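# Fit the camshaft into the engine case, gears timed

## Task

Put the camshaft into the engine case, which is free-standing on the table: push its shaft fully home in the open bearing on the case's front face so its large gear engages the small crank gear with correct timing, meaning the small gear's marked tooth lands in one of the large gear's two marked gaps as the gears rotate. The engine case must end up standing upright.

## Robot and tools

Robot: two arms, left_arm and right_arm, each with a parallel two-finger gripper. Calibrated root-link poses in the scene frame: left_arm at (+0.010, +0.304, +0.025) m, quat_wxyz (+1.000, 0, 0, -0.018); right_arm at (+0.014, -0.350, +0.031) m, quat_wxyz (+1.000, 0, 0, -0.001). Printed hand positions and orientations can be off by a few centimetres, more at long reach.

Scene frame: origin at table-top height, halfway between the nominal bases; +z up, +x outward over the table, +y toward left_arm. Arm names do not match image left/right. Gripper fingers point along the gripper's +z and open and close along its y. end_effector_position (metres) is the point between the finger pads, just under 1 cm behind the tips; end_effector_quat_wxyz gives its orientation. Both are in the scene frame.

Row layout (shared by execute_actions and move): 14 numbers, each in [-1, 1]: dx, dy, dz, rx, ry, rz, opening for left_arm, then the same seven for right_arm. Always send all 14, even when one arm stays still. dx..rz are an offset, not a pose: they are measured from that arm's Hand target at the start of the action or move, along the scene axes, with rotation about the Hand target's position; rx, ry, rz form one rotation vector. Scale: 1.0 = 0.6 m or 180 degrees. Opening is absolute: +1 fully open (about 87 mm between pads), +0.5 about 69 mm, 0 about 43 mm, -0.5 about 18 mm, -1 closed. To hold an arm where it is, send six zeros and repeat its current opening; a 0 opening is itself a command to about 43 mm.

execute_actions(actions, cameras): actions is a list of actions; each action is up to 15 rows, one per 1/30 s step; a short action holds its last row. Every row in an action counts from the same start pose, and each new action starts from the current Hand target, so repeating an offset moves further. Images return only for an empty actions list or when cameras names them (["all"] for all, [] for none). An empty list also reports fields normally omitted.

move(target, speed, blend, opening_speed, blocking, cameras): drives each gripper in a straight line to the offset given in target, one 14-number row or a list of up to 15 rows; every row counts from the Hand targets at the move's start, not from the previous row. speed in m/s, 0.002 to 2.9 (default 0.25), turning limited to twice that in rad/s; one value or one per target. blend in metres rounds corners of a list; 0 stops at each. opening_speed (0.2 or more, per second on the -1..+1 scale) ramps the fingers. blocking=false returns early while the move continues. Paths last 0.5 to 10 s, do not avoid obstacles or the other arm, and avoid routing close past an arm's own base. Result adds a move: line (done, off_target, moving, held, fault) and limits (paced = pose clipped, held = steps withheld).

wait(seconds 0 to 10, cameras) lets time pass; stop(cameras) brakes a running move. zoom_image(camera, region [x0, y0, x1, y1] in pixels, max 504 by 504) enlarges part of the newest image of cam_head_left, cam_head_right, cam_high, cam_low, cam_left_wrist or cam_right_wrist (all 896x504). read_manual gives licence text only. finished_scene(scene) ends the current scene irreversibly; pass the current scene's number.

Results: Hand target is the last commanded pose after clipping and is the base for the next offsets. The gripper often rests short of it; send an all-zero action to re-request it or add the missing distance. Orientation commands are clipped to within 40 degrees of the measured orientation each step. Friction and gravity can leave the gripper low, short or tilted, and small moves may go sideways or not at all, so check position and orientation after every move. grip_measured is on the opening scale; to grip, command about 0.04 below the reading at first contact (less for a lighter hold); readings can be off by about 1 mm. Joint torques wrap at ±28 N m on joints 1-3. Joint velocities reading within noise means the arm is still. The Tool commands line shows current gripper commands.

Cameras: calibrations are provided for each camera (K, distortion, T_world_to_cam); fixed cameras may be shifted slightly, and wrist images can lag during motion.

Avoid: dropping the camshaft or releasing it while moving, knocking the engine case over or off the table, hard hits or shoves (faster contact and targets far beyond contact push harder), any contact or gripping between the two arms or their wrist cameras (the clearance check does not protect grippers), loading the camera cables, and holding stretched or blocked poses long enough to overheat motors (MOTOR HOT at 75 °C, fold-away fault at 90 °C). Occasional external pushes may move loose parts.

Each tool is called by a JSON object that holds its "name" and its "arguments".

## Session

{"name": "execute_actions", "arguments": {"actions": []}}

Scene clock: 0.00 s.
left_arm: end_effector_position=(+0.2761, +0.2475, +0.0832) grip_measured=+1.000 end_effector_quat_wxyz=(+0.489, -0.231, +0.841, -0.007) | right_arm: end_effector_position=(+0.2485, -0.2082, +0.2399) grip_measured=+0.980 end_effector_quat_wxyz=(+0.560, +0.105, +0.766, +0.299)
Joint positions: left_arm=[-0.473 0.969 0.323 -0.055 -0.629 -0.743 1] | right_arm=[0.613 0.494 0.463 -0.172 0.254 0.678 0.99]
Joint velocities: within noise
Joint torques (N m): no reading
Motor temperatures (°C): left_arm=[21 29 27 30 22 24 22] | right_arm=[23 29 26 26 19 24 20]
Heat: left arm: 30 °C; right arm: 29 °C.
Hand target: left_arm +0.2784, +0.2462, +0.0872; +0.493, -0.232, +0.839, -0.011 | right_arm +0.2495, -0.2076, +0.2478; +0.565, +0.106, +0.759, +0.304
Tool commands: left_gripper/opening=+1.0 right_gripper/opening=+1.0

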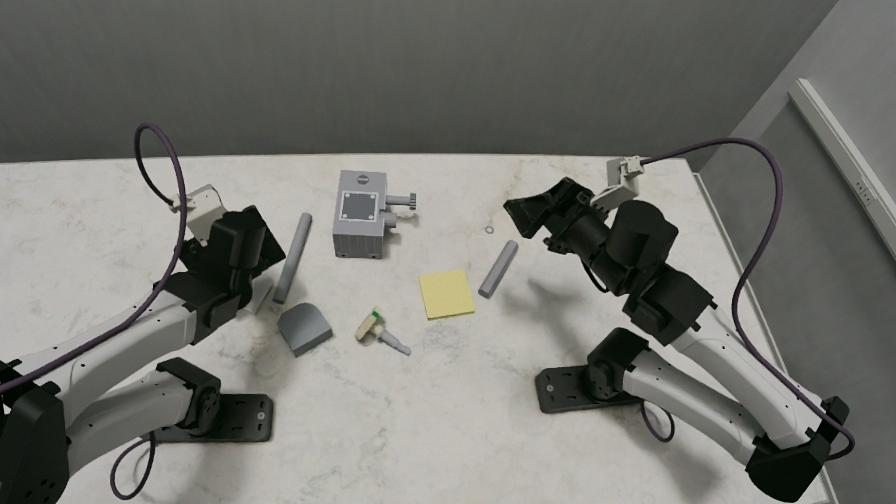

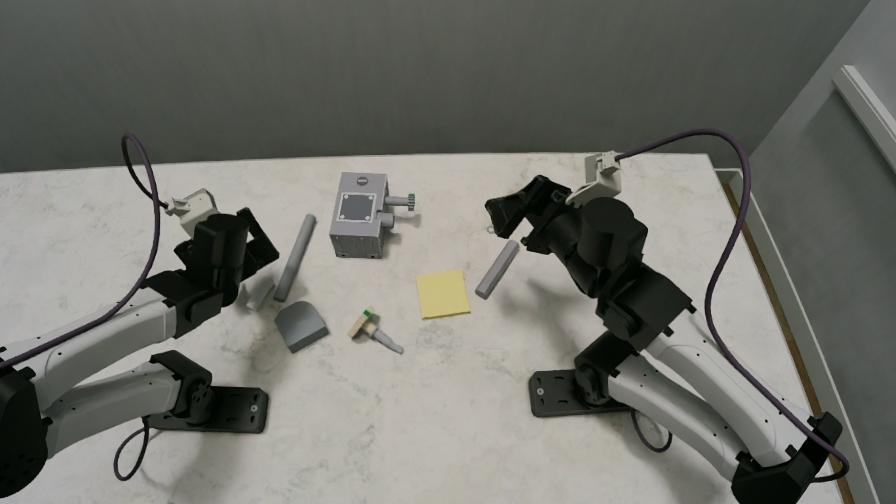

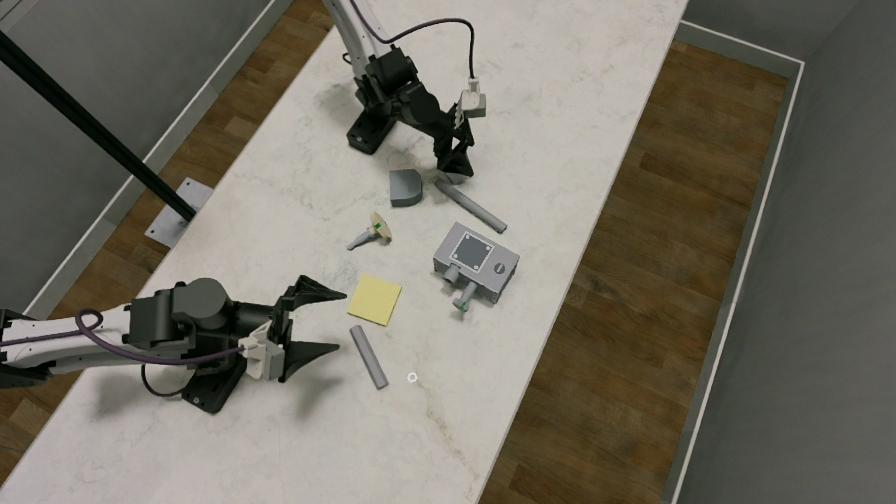

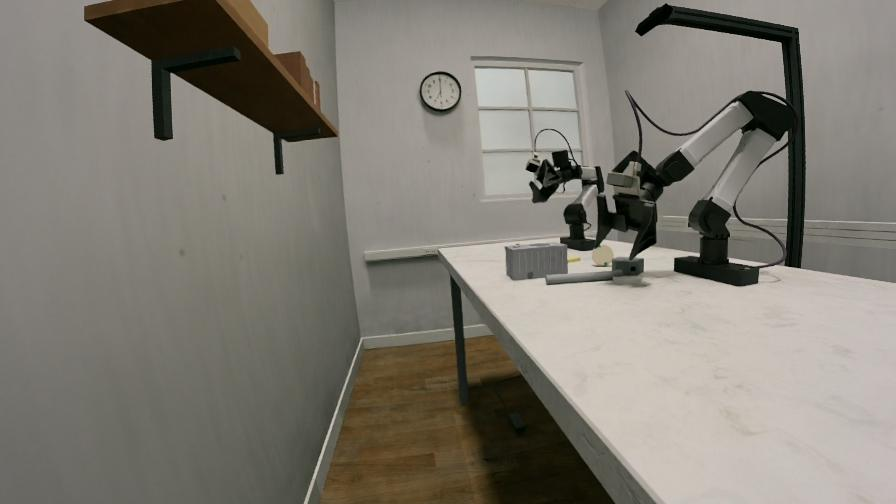

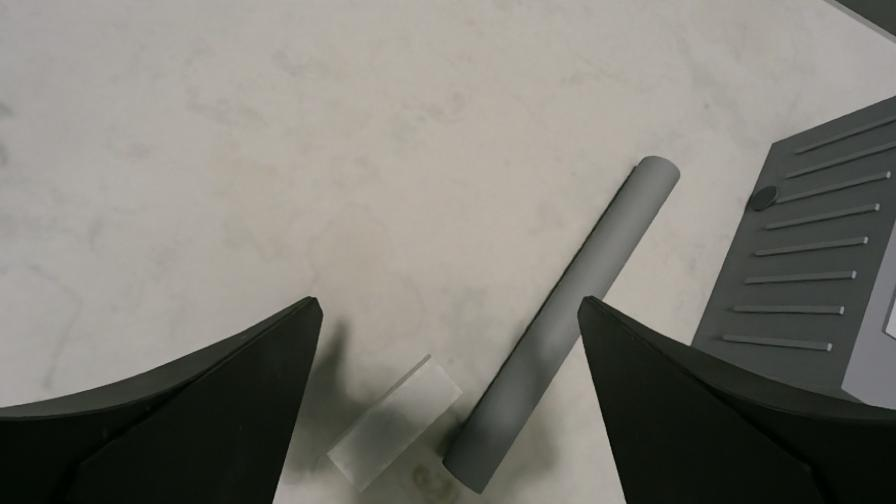

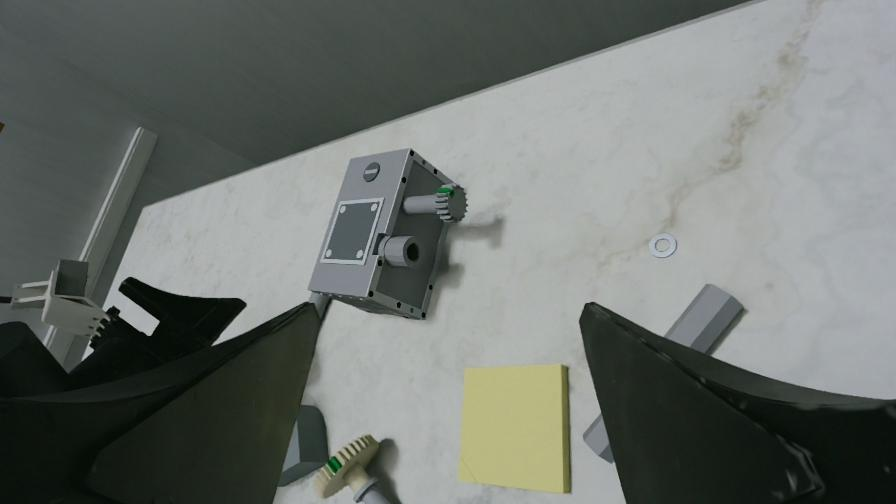

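{"name": "zoom_image", "arguments": {"camera": "cam_head_left", "region": [330, 290, 440, 370]}}

{"name": "zoom_image", "arguments": {"camera": "cam_right_wrist", "region": [300, 130, 500, 330]}}

{"name": "zoom_image", "arguments": {"camera": "cam_right_wrist", "region": [270, 404, 440, 504]}}

{"name": "zoom_image", "arguments": {"camera": "cam_high", "region": [330, 190, 530, 320]}}

{"name": "zoom_image", "arguments": {"camera": "cam_head_left", "region": [320, 160, 440, 270]}}

{"name": "zoom_image", "arguments": {"camera": "cam_head_right", "region": [330, 290, 440, 370]}}

Scaled by 4.582.

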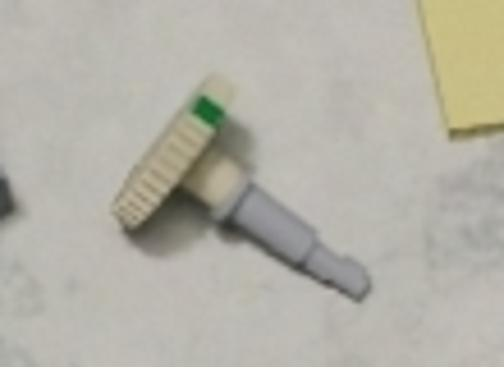

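Scaled by 2.520.

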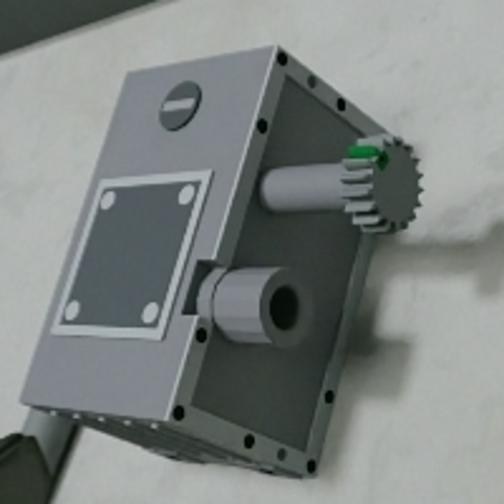

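Scaled by 2.965.

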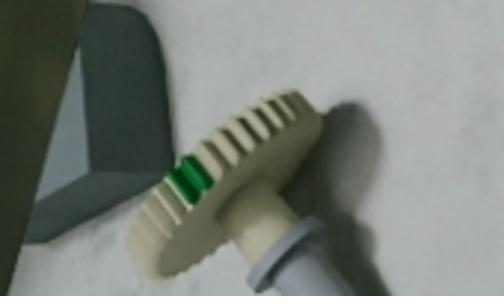

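Scaled by 2.520.

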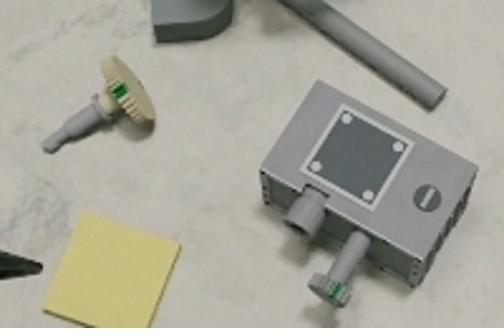

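Scaled by 4.200.

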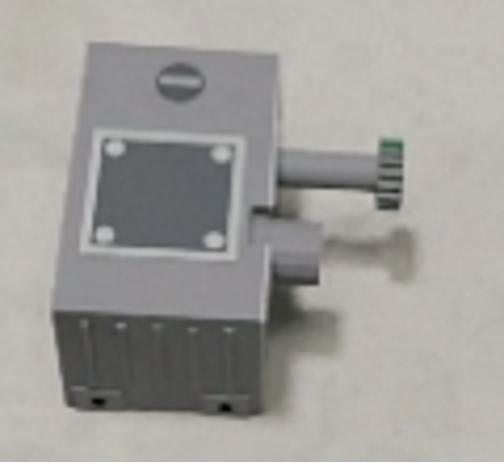

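Scaled by 4.582.

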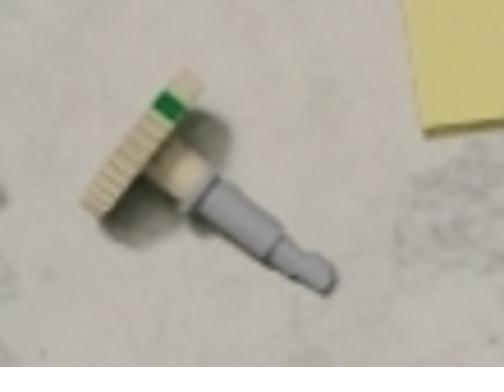

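{"name": "move", "arguments": {"target": [0,0,0,0,0,0,1,-0.111,0.301,-0.18,-0.403,-0.264,0.650,0], "speed": 0.3, "cameras": ["all"]}}

Scene clock: 107.30 s.
left_arm: end_effector_position=(+0.2761, +0.2475, +0.0832) grip_measured=+1.000 end_effector_quat_wxyz=(+0.489, -0.231, +0.841, -0.007) | right_arm: end_effector_position=(+0.1790, -0.0333, +0.1348) grip_measured=+0.000 end_effector_quat_wxyz=(-0.216, +0.913, -0.283, -0.199)
Joint positions: left_arm=[-0.473 0.969 0.323 -0.055 -0.629 -0.743 1] | right_arm=[0.951 1.605 1.215 -0.863 -0.514 -1.507 0.5]
Joint torques (N m): left_arm=[0.16 -1.69 8.66 1.67 -0.2 0.08] | right_arm=[0.05 -6.49 9.89 0.79 -0.23 -0.1]
Motor temperatures (°C): left_arm=[21 28 34 33 22 23 22] | right_arm=[23 28 35 33 19 23 20]
Heat: left arm: 34 °C; right arm: 35 °C.
Hand target: left_arm +0.2784, +0.2462, +0.0872; +0.493, -0.232, +0.839, -0.011 | right_arm +0.1828, -0.0270, +0.1397; -0.221, +0.915, -0.274, -0.196
Off the commanded pose: left_arm 0.005 m, 1 deg | right_arm 0.009 m, 1 deg.
move: done
camera_calibration:
cam_right_wrist: T_world_to_cam=[[0.608142, 0.743425, 0.278355, -0.123756], [0.671822, -0.668786, 0.318402, -0.163933], [0.422869, -0.00662864, -0.906167, 0.190653], [0, 0, 0, 1]] pos_world=[0.104774, -0.0163695, 0.259408]

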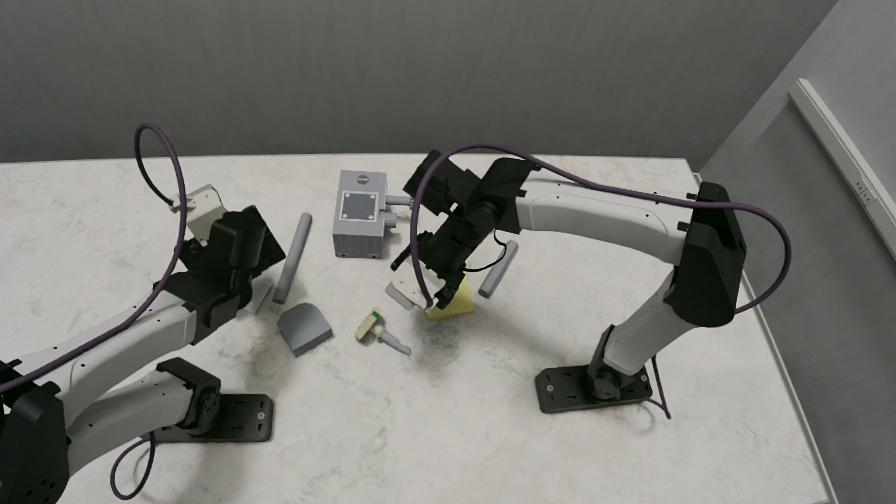

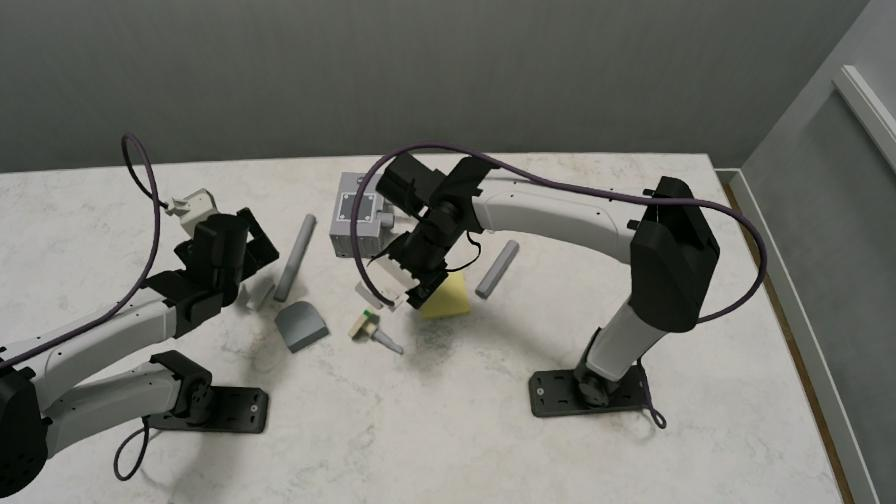

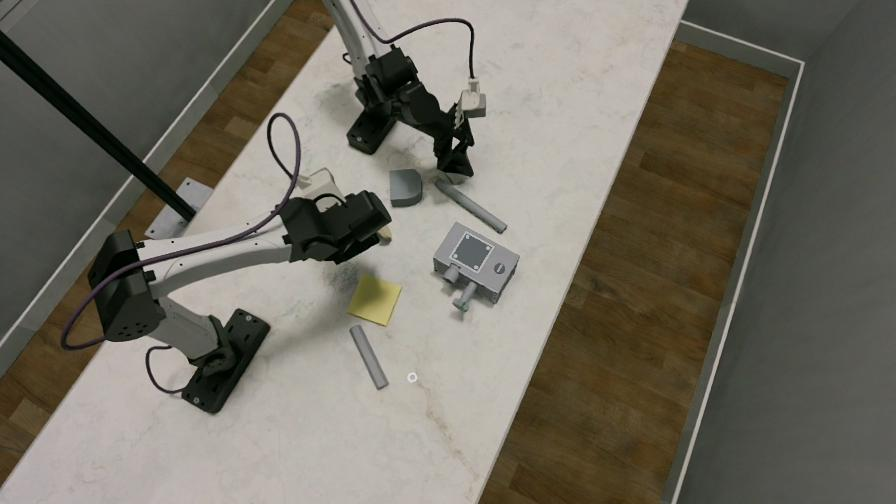

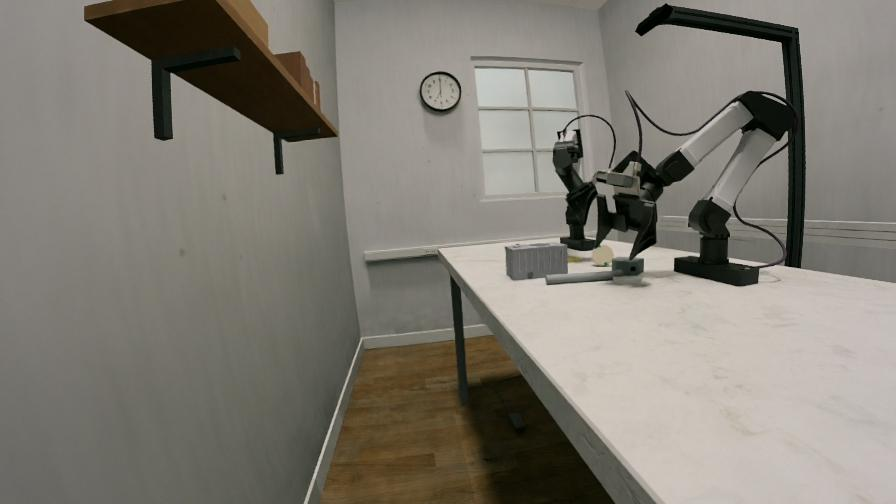

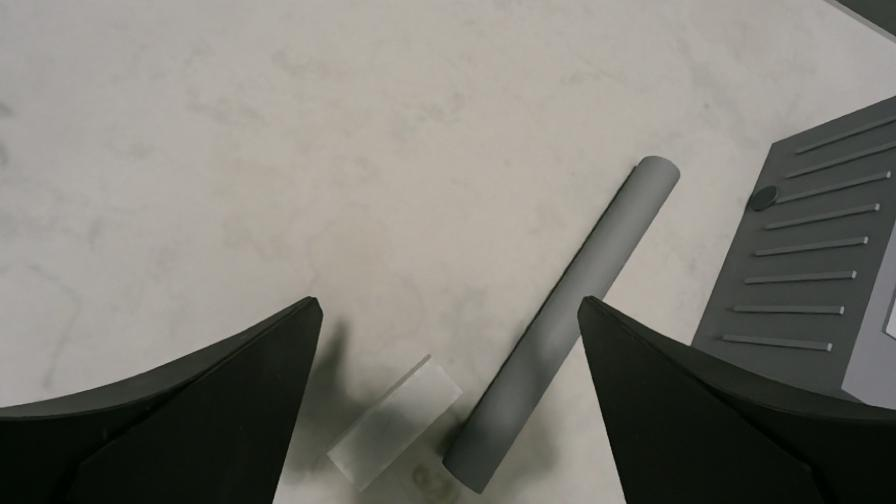

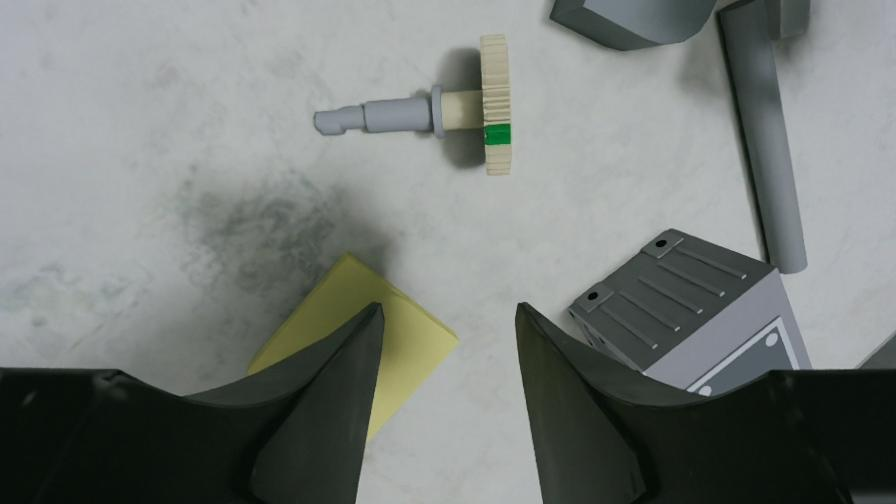

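{"name": "move", "arguments": {"target": [0,0,0,0,0,0,1,0.008,0.075,-0.073,0,0,0,0], "speed": 0.15, "cameras": ["cam_right_wrist","cam_head_left"]}}

Scene clock: 134.57 s.
left_arm: end_effector_position=(+0.2761, +0.2475, +0.0832) grip_measured=+1.000 end_effector_quat_wxyz=(+0.489, -0.231, +0.841, -0.007) | right_arm: end_effector_position=(+0.1821, +0.0068, +0.0903) grip_measured=+0.000 end_effector_quat_wxyz=(-0.207, +0.917, -0.276, -0.199)
Joint positions: left_arm=[-0.473 0.969 0.323 -0.055 -0.629 -0.743 1] | right_arm=[1.014 1.782 1.238 -0.7 -0.492 -1.463 0.5]
Joint torques (N m): left_arm=[0.17 -1.66 8.65 1.67 -0.19 0.08] | right_arm=[0.18 -8.28 9.63 1.03 -0.2 0.13]
Heat: left arm: 35 °C; right arm: 36 °C.
Hand target: left_arm +0.2784, +0.2462, +0.0872; +0.493, -0.232, +0.839, -0.011 | right_arm +0.1875, +0.0180, +0.0958; -0.221, +0.915, -0.274, -0.196
Off the commanded pose: left_arm 0.005 m, 1 deg | right_arm 0.014 m, 2 deg.
move: off_target (right_arm)
camera_calibration:
cam_right_wrist: T_world_to_cam=[[0.594254, 0.758866, 0.266428, -0.139556], [0.684433, -0.651125, 0.328006, -0.128289], [0.42239, -0.0125666, -0.906327, 0.149405], [0, 0, 0, 1]] pos_world=[0.10763, 0.0242493, 0.214671]
Images, in order (width x height): cam_head_left 896x504, cam_right_wrist 896x504.

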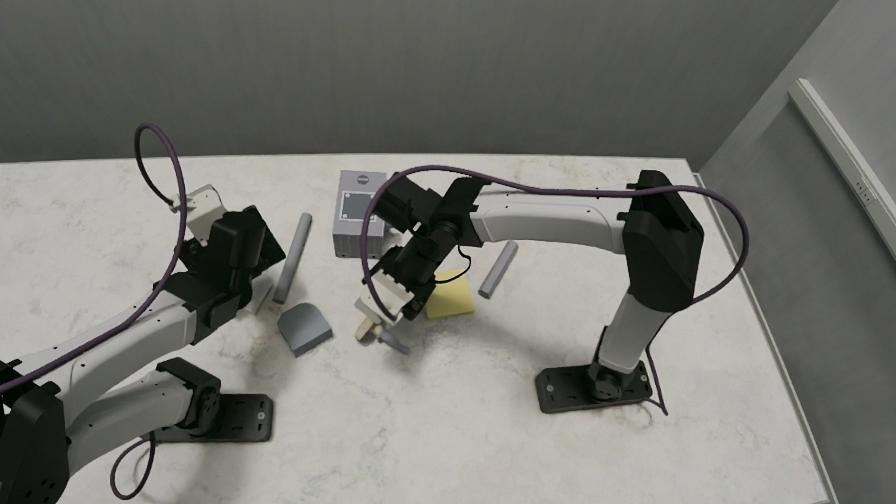

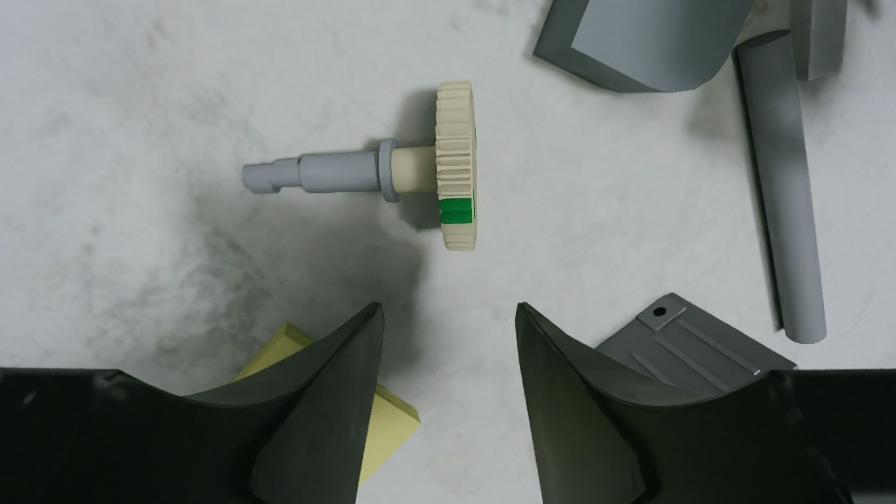

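{"name": "move", "arguments": {"target": [0,0,0,0,0,0,1,-0.0225,0.052,-0.066,0,0,0,0], "speed": 0.1, "cameras": ["cam_right_wrist","cam_head_left"]}}

Scene clock: 140.90 s.
left_arm: end_effector_position=(+0.2761, +0.2475, +0.0832) grip_measured=+1.000 end_effector_quat_wxyz=(+0.489, -0.231, +0.841, -0.007) | right_arm: end_effector_position=(+0.1716, +0.0422, +0.0560) grip_measured=+0.000 end_effector_quat_wxyz=(-0.214, +0.917, -0.273, -0.197)
Joint positions: left_arm=[-0.473 0.969 0.323 -0.055 -0.629 -0.743 1] | right_arm=[1.091 1.901 1.238 -0.53 -0.464 -1.384 0.5]
Joint torques (N m): left_arm=[0.14 -1.66 8.64 1.67 -0.17 0.06] | right_arm=[0.08 -9.29 7.94 1.11 -0.19 0.11]
Heat: left arm: 35 °C; right arm: 36 °C.
Hand target: left_arm +0.2784, +0.2462, +0.0872; +0.493, -0.232, +0.839, -0.011 | right_arm +0.1740, +0.0491, +0.0562; -0.221, +0.915, -0.274, -0.195
Off the commanded pose: left_arm 0.005 m, 1 deg | right_arm 0.007 m, 1 deg.
move: done
camera_calibration:
cam_right_wrist: T_world_to_cam=[[0.590534, 0.756468, 0.281116, -0.151142], [0.682296, -0.65403, 0.326675, -0.086255], [0.430977, -0.00110846, -0.902362, 0.121066], [0, 0, 0, 1]] pos_world=[0.0959293, 0.0580548, 0.179911]
Images, in order (width x height): cam_head_left 896x504, cam_right_wrist 896x504.

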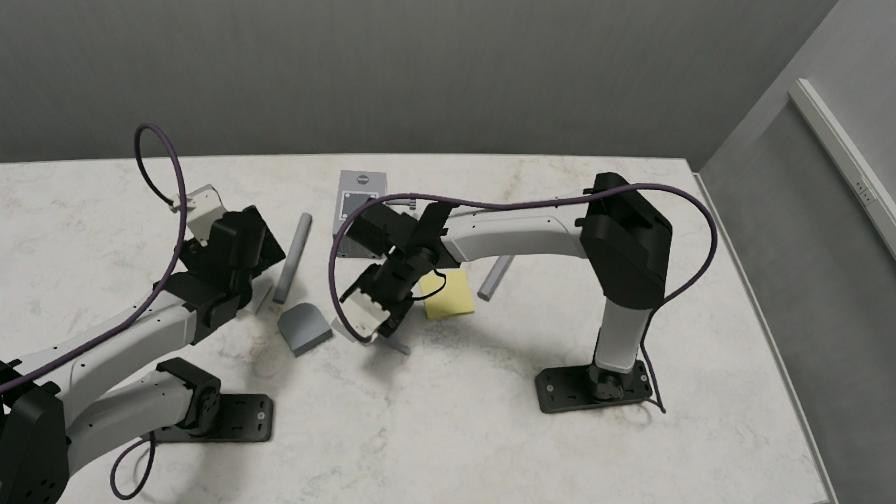

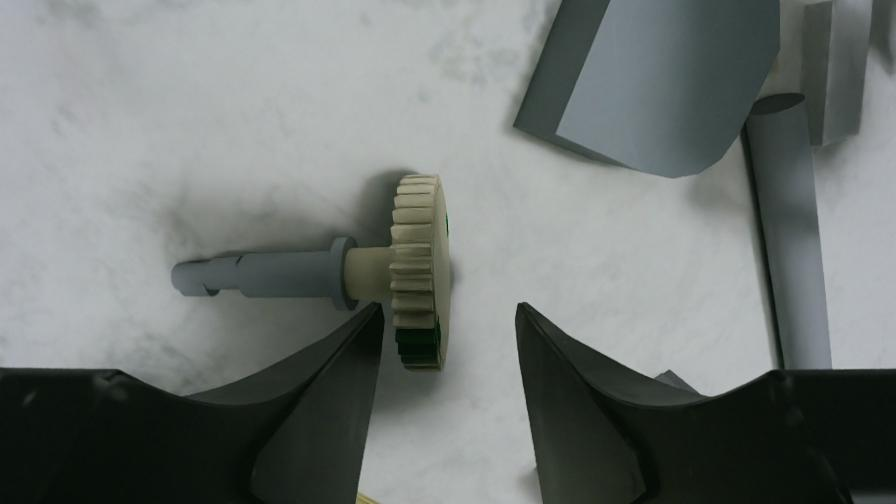

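{"name": "move", "arguments": {"target": [0,0,0,0,0,0,1,-0.009,-0.0115,-0.0045,0,0,0,0], "speed": 0.1, "cameras": ["cam_right_wrist"]}}

{"name": "move", "arguments": {"target": [0,0,0,0,0,0,1,0,0,0,0,0,0,-0.6], "opening_speed": 0.5, "cameras": ["cam_right_wrist"]}}

Scene clock: 147.77 s.
left_arm: end_effector_position=(+0.2761, +0.2475, +0.0832) grip_measured=+1.000 end_effector_quat_wxyz=(+0.489, -0.231, +0.841, -0.007) | right_arm: end_effector_position=(+0.1691, +0.0395, +0.0499) grip_measured=+0.000 end_effector_quat_wxyz=(-0.212, +0.917, -0.274, -0.197)
Joint positions: left_arm=[-0.473 0.969 0.323 -0.055 -0.629 -0.743 1] | right_arm=[1.094 1.901 1.212 -0.507 -0.462 -1.379 0.5]
Joint torques (N m): left_arm=[0.18 -1.65 8.69 1.67 -0.19 0.08] | right_arm=[0.18 -11.73 5.72 1.08 -0.17 0.11]
Heat: left arm: 35 °C; right arm: 36 °C.
Hand target: left_arm +0.2784, +0.2462, +0.0872; +0.493, -0.232, +0.839, -0.011 | right_arm +0.1687, +0.0423, +0.0536; -0.221, +0.915, -0.274, -0.195
Off the commanded pose: left_arm 0.005 m, 1 deg | right_arm 0.005 m, 1 deg.
move: done
camera_calibration:
cam_right_wrist: T_world_to_cam=[[0.592103, 0.75674, 0.277053, -0.146008], [0.681956, -0.653694, 0.328054, -0.0842279], [0.42936, -0.00530407, -0.903118, 0.117057], [0, 0, 0, 1]] pos_world=[0.0936321, 0.0560519, 0.173799]
Images, in order (width x height): cam_right_wrist 896x504.

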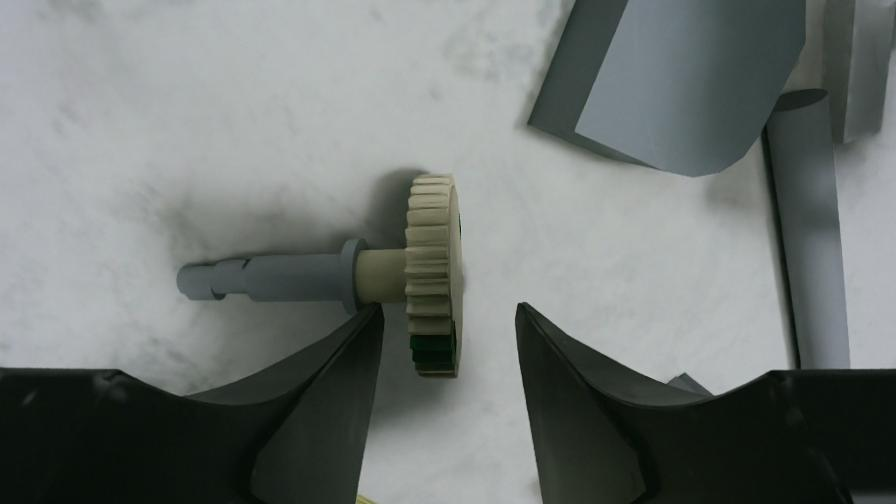

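Scene clock: 149.17 s.
left_arm: end_effector_position=(+0.2761, +0.2475, +0.0832) grip_measured=+1.000 end_effector_quat_wxyz=(+0.489, -0.231, +0.841, -0.007) | right_arm: end_effector_position=(+0.1693, +0.0396, +0.0499) grip_measured=-0.599 end_effector_quat_wxyz=(-0.212, +0.917, -0.274, -0.197)
Joint positions: left_arm=[-0.473 0.969 0.323 -0.055 -0.629 -0.743 1] | right_arm=[1.094 1.901 1.212 -0.506 -0.462 -1.378 0.2]
Joint torques (N m): left_arm=[0.13 -1.69 8.69 1.68 -0.19 0.07] | right_arm=[0.21 -11.71 5.74 1.11 -0.18 0.12]
Heat: left arm: 35 °C; right arm: 36 °C.
Hand target: left_arm +0.2784, +0.2462, +0.0872; +0.493, -0.232, +0.839, -0.011 | right_arm +0.1687, +0.0423, +0.0536; -0.221, +0.915, -0.274, -0.196
Off the commanded pose: left_arm 0.005 m, 1 deg | right_arm 0.005 m, 1 deg.
move: done
camera_calibration:
cam_right_wrist: T_world_to_cam=[[0.592944, 0.755944, 0.277429, -0.146303], [0.680976, -0.654612, 0.328261, -0.0841947], [0.429755, -0.00571771, -0.902928, 0.116924], [0, 0, 0, 1]] pos_world=[0.0938353, 0.0561503, 0.1738]
Images, in order (width x height): cam_right_wrist 896x504.

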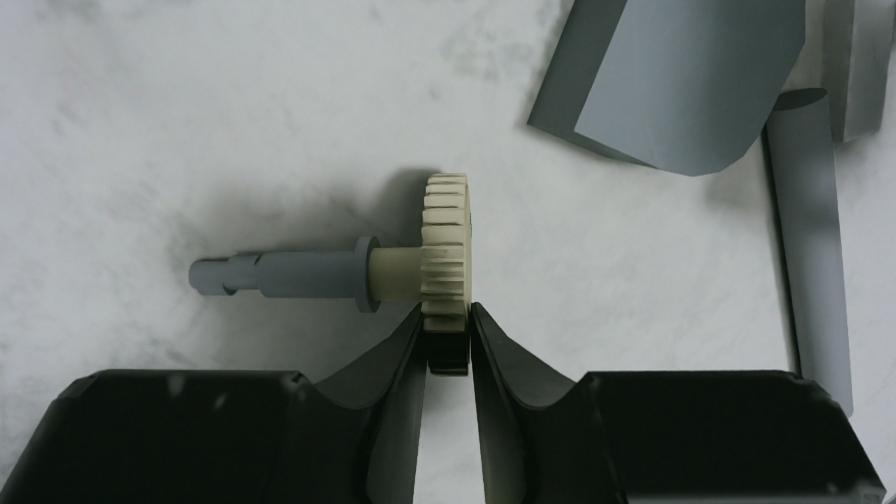

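{"name": "move", "arguments": {"target": [0,0,0,0,0,0,1,0,0,0,0,0,0,-0.9], "opening_speed": 0.4}}

{"name": "move", "arguments": {"target": [0,0,0,0,0,0,1,0,-0.05,0.2,0,0,0,-0.9], "speed": 0.15, "cameras": ["cam_right_wrist","cam_head_left"]}}

Scene clock: 153.10 s.
left_arm: end_effector_position=(+0.2761, +0.2475, +0.0832) grip_measured=+1.000 end_effector_quat_wxyz=(+0.489, -0.231, +0.841, -0.007) | right_arm: end_effector_position=(+0.1699, +0.0400, +0.0500) grip_measured=-0.649 end_effector_quat_wxyz=(-0.213, +0.917, -0.274, -0.195)
Joint positions: left_arm=[-0.473 0.969 0.323 -0.055 -0.629 -0.743 1] | right_arm=[1.094 1.901 1.212 -0.503 -0.459 -1.378 0.175]
Joint torques (N m): left_arm=[0.18 -1.66 8.68 1.67 -0.19 0.09] | right_arm=[0.21 -11.74 5.67 1.09 -0.2 0.12]
Heat: left arm: 35 °C; right arm: 35 °C.
Hand target: left_arm +0.2784, +0.2462, +0.0872; +0.493, -0.232, +0.839, -0.011 | right_arm +0.1687, +0.0423, +0.0536; -0.221, +0.915, -0.274, -0.195
Off the commanded pose: left_arm 0.005 m, 1 deg | right_arm 0.004 m, 1 deg.
move: done

Scene clock: 154.77 s.
left_arm: end_effector_position=(+0.2761, +0.2475, +0.0832) grip_measured=+1.000 end_effector_quat_wxyz=(+0.489, -0.231, +0.841, -0.007) | right_arm: end_effector_position=(+0.1653, +0.0044, +0.1462) grip_measured=-0.649 end_effector_quat_wxyz=(-0.184, +0.919, -0.289, -0.196)
Joint positions: left_arm=[-0.473 0.969 0.323 -0.055 -0.629 -0.743 1] | right_arm=[1.063 1.735 1.421 -0.952 -0.458 -1.399 0.175]
Joint torques (N m): left_arm=[0.14 -1.69 8.65 1.66 -0.19 0.08] | right_arm=[-0.65 -13.45 10.18 0.83 -0.37 -0.11]
Motor temperatures (°C): left_arm=[20 28 35 33 22 23 22] | right_arm=[23 33 35 29 19 23 20]
Heat: left arm: 35 °C; right arm: 35 °C.
Hand target: left_arm +0.2784, +0.2462, +0.0872; +0.493, -0.232, +0.839, -0.011 | right_arm +0.1686, +0.0123, +0.1735; -0.221, +0.915, -0.274, -0.196
Off the commanded pose: left_arm 0.005 m, 1 deg | right_arm 0.029 m, 5 deg.
move: off_target (right_arm)
camera_calibration:
cam_right_wrist: T_world_to_cam=[[0.608682, 0.762052, 0.220867, -0.138468], [0.678635, -0.644267, 0.352668, -0.139374], [0.411049, -0.0647748, -0.909309, 0.209723], [0, 0, 0, 1]] pos_world=[0.0926606, 0.0293104, 0.270439]
Images, in order (width x height): cam_head_left 896x504, cam_right_wrist 896x504.

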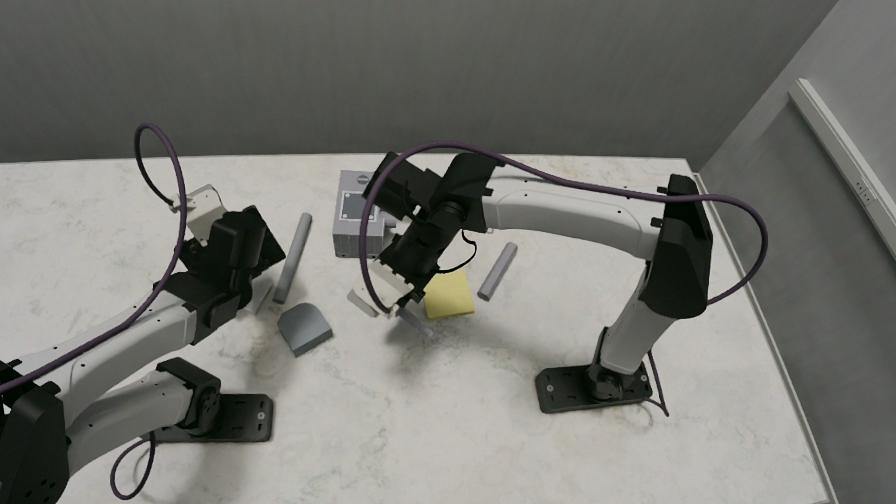

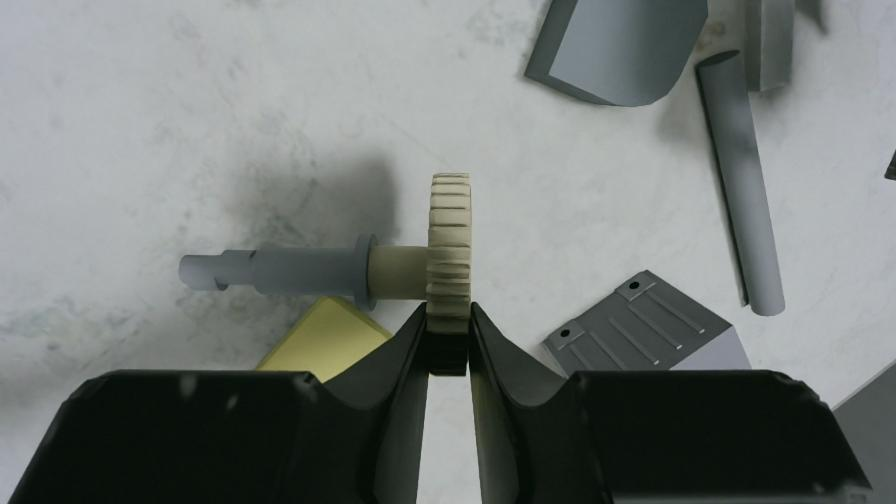

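{"name": "move", "arguments": {"target": [0,0,0,0,0,0,1,0.297,-0.237,0.09,-0.168,0.189,-0.784,-0.9], "speed": 0.35, "cameras": ["all"]}}

Scene clock: 177.47 s.
left_arm: end_effector_position=(+0.2761, +0.2475, +0.0832) grip_measured=+1.000 end_effector_quat_wxyz=(+0.489, -0.231, +0.841, -0.007) | right_arm: end_effector_position=(+0.3426, -0.1330, +0.2223) grip_measured=-0.649 end_effector_quat_wxyz=(+0.076, -0.002, +0.996, +0.049)
Joint positions: left_arm=[-0.473 0.969 0.323 -0.055 -0.629 -0.743 1] | right_arm=[0.528 2.096 2.269 -1.562 -0.008 0.524 0.175]
Joint torques (N m): left_arm=[0.2 -1.69 8.66 1.68 -0.2 0.09] | right_arm=[-0.24 -11.26 9.36 0.66 0.09 0.16]
Motor temperatures (°C): left_arm=[20 28 35 33 22 23 22] | right_arm=[23 39 35 28 19 23 20]
Heat: left arm: 35 °C; right arm: 39 °C.
Hand target: left_arm +0.2784, +0.2462, +0.0872; +0.493, -0.232, +0.839, -0.011 | right_arm +0.3469, -0.1299, +0.2276; +0.000, +0.001, +1.000, +0.000
Off the commanded pose: left_arm 0.005 m, 1 deg | right_arm 0.007 m, 10 deg.
joint sent to its limit (right arm) — joint 4 (wrist pitch), lower limit. The joint targets are off in orientation, not in position.
move: off_target (right_arm)
camera_calibration:
cam_right_wrist: T_world_to_cam=[[0.00320738, -0.995128, -0.0985352, -0.113696], [-0.752708, -0.0672734, 0.654908, 0.124837], [-0.658346, 0.0720677, -0.749257, 0.546153], [0, 0, 0, 1]] pos_world=[0.453888, -0.144104, 0.316249]

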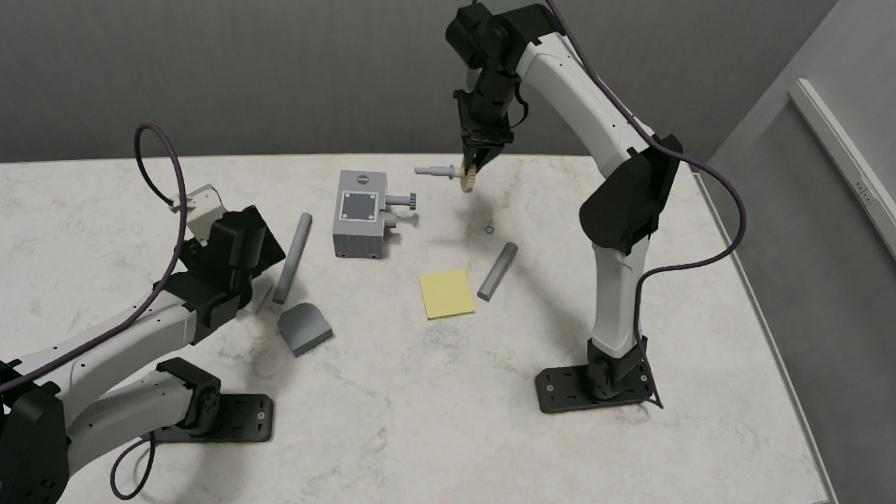

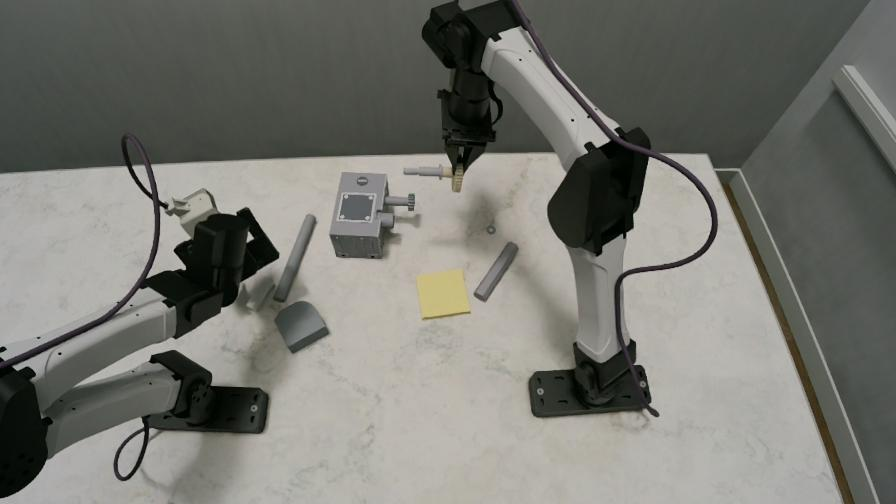

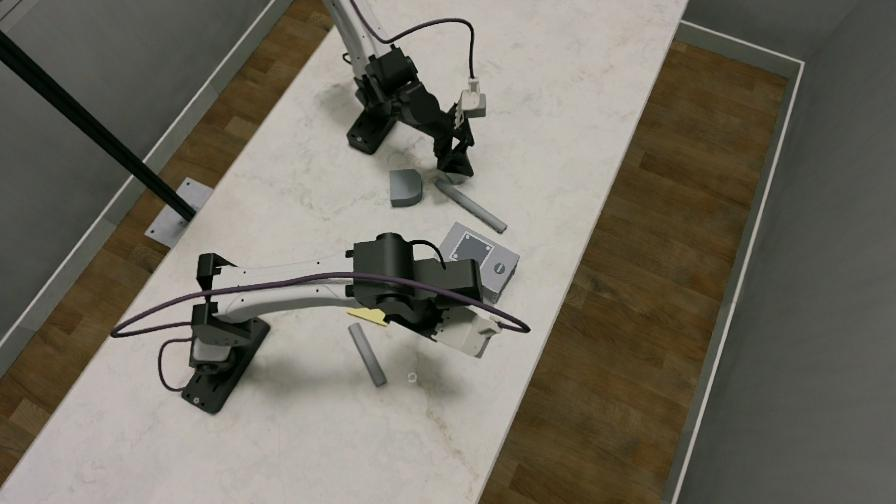

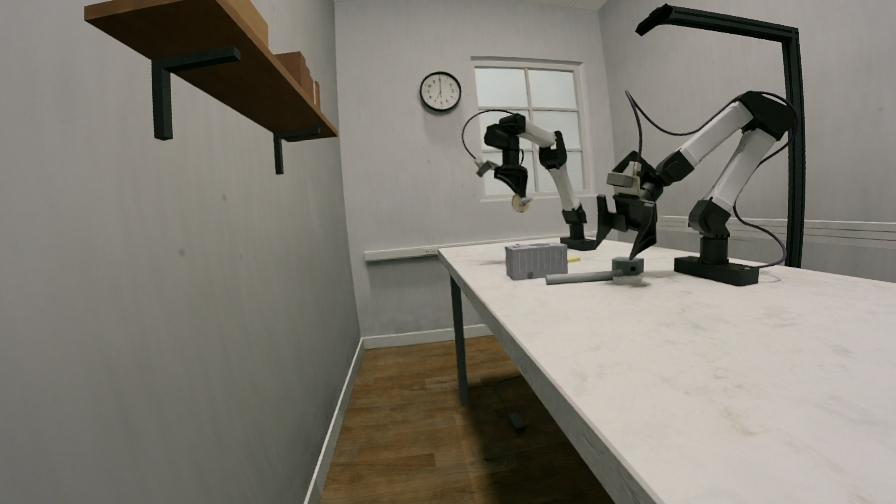

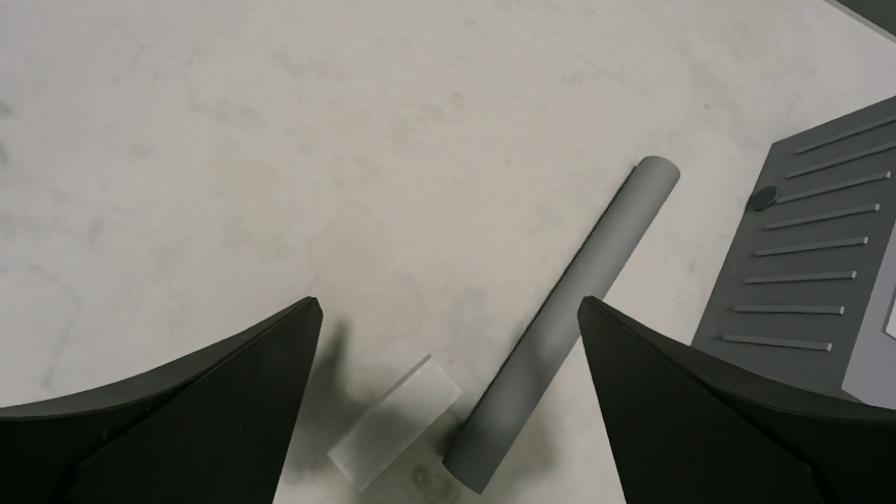

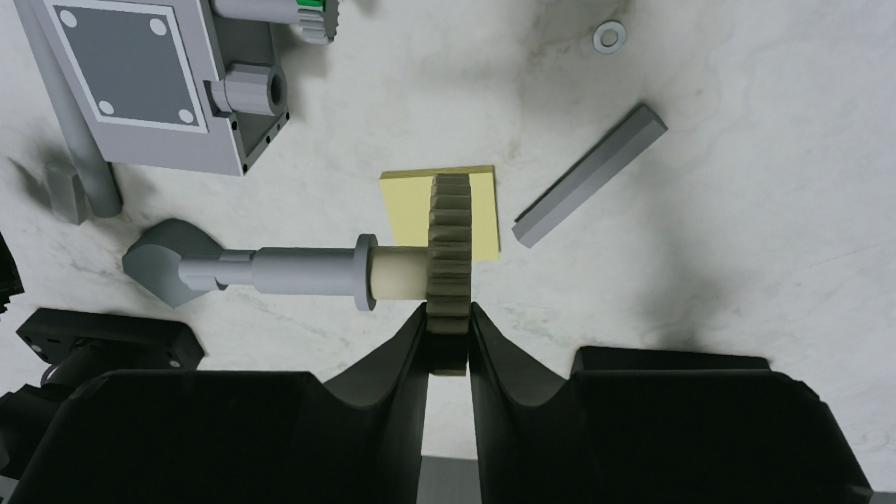

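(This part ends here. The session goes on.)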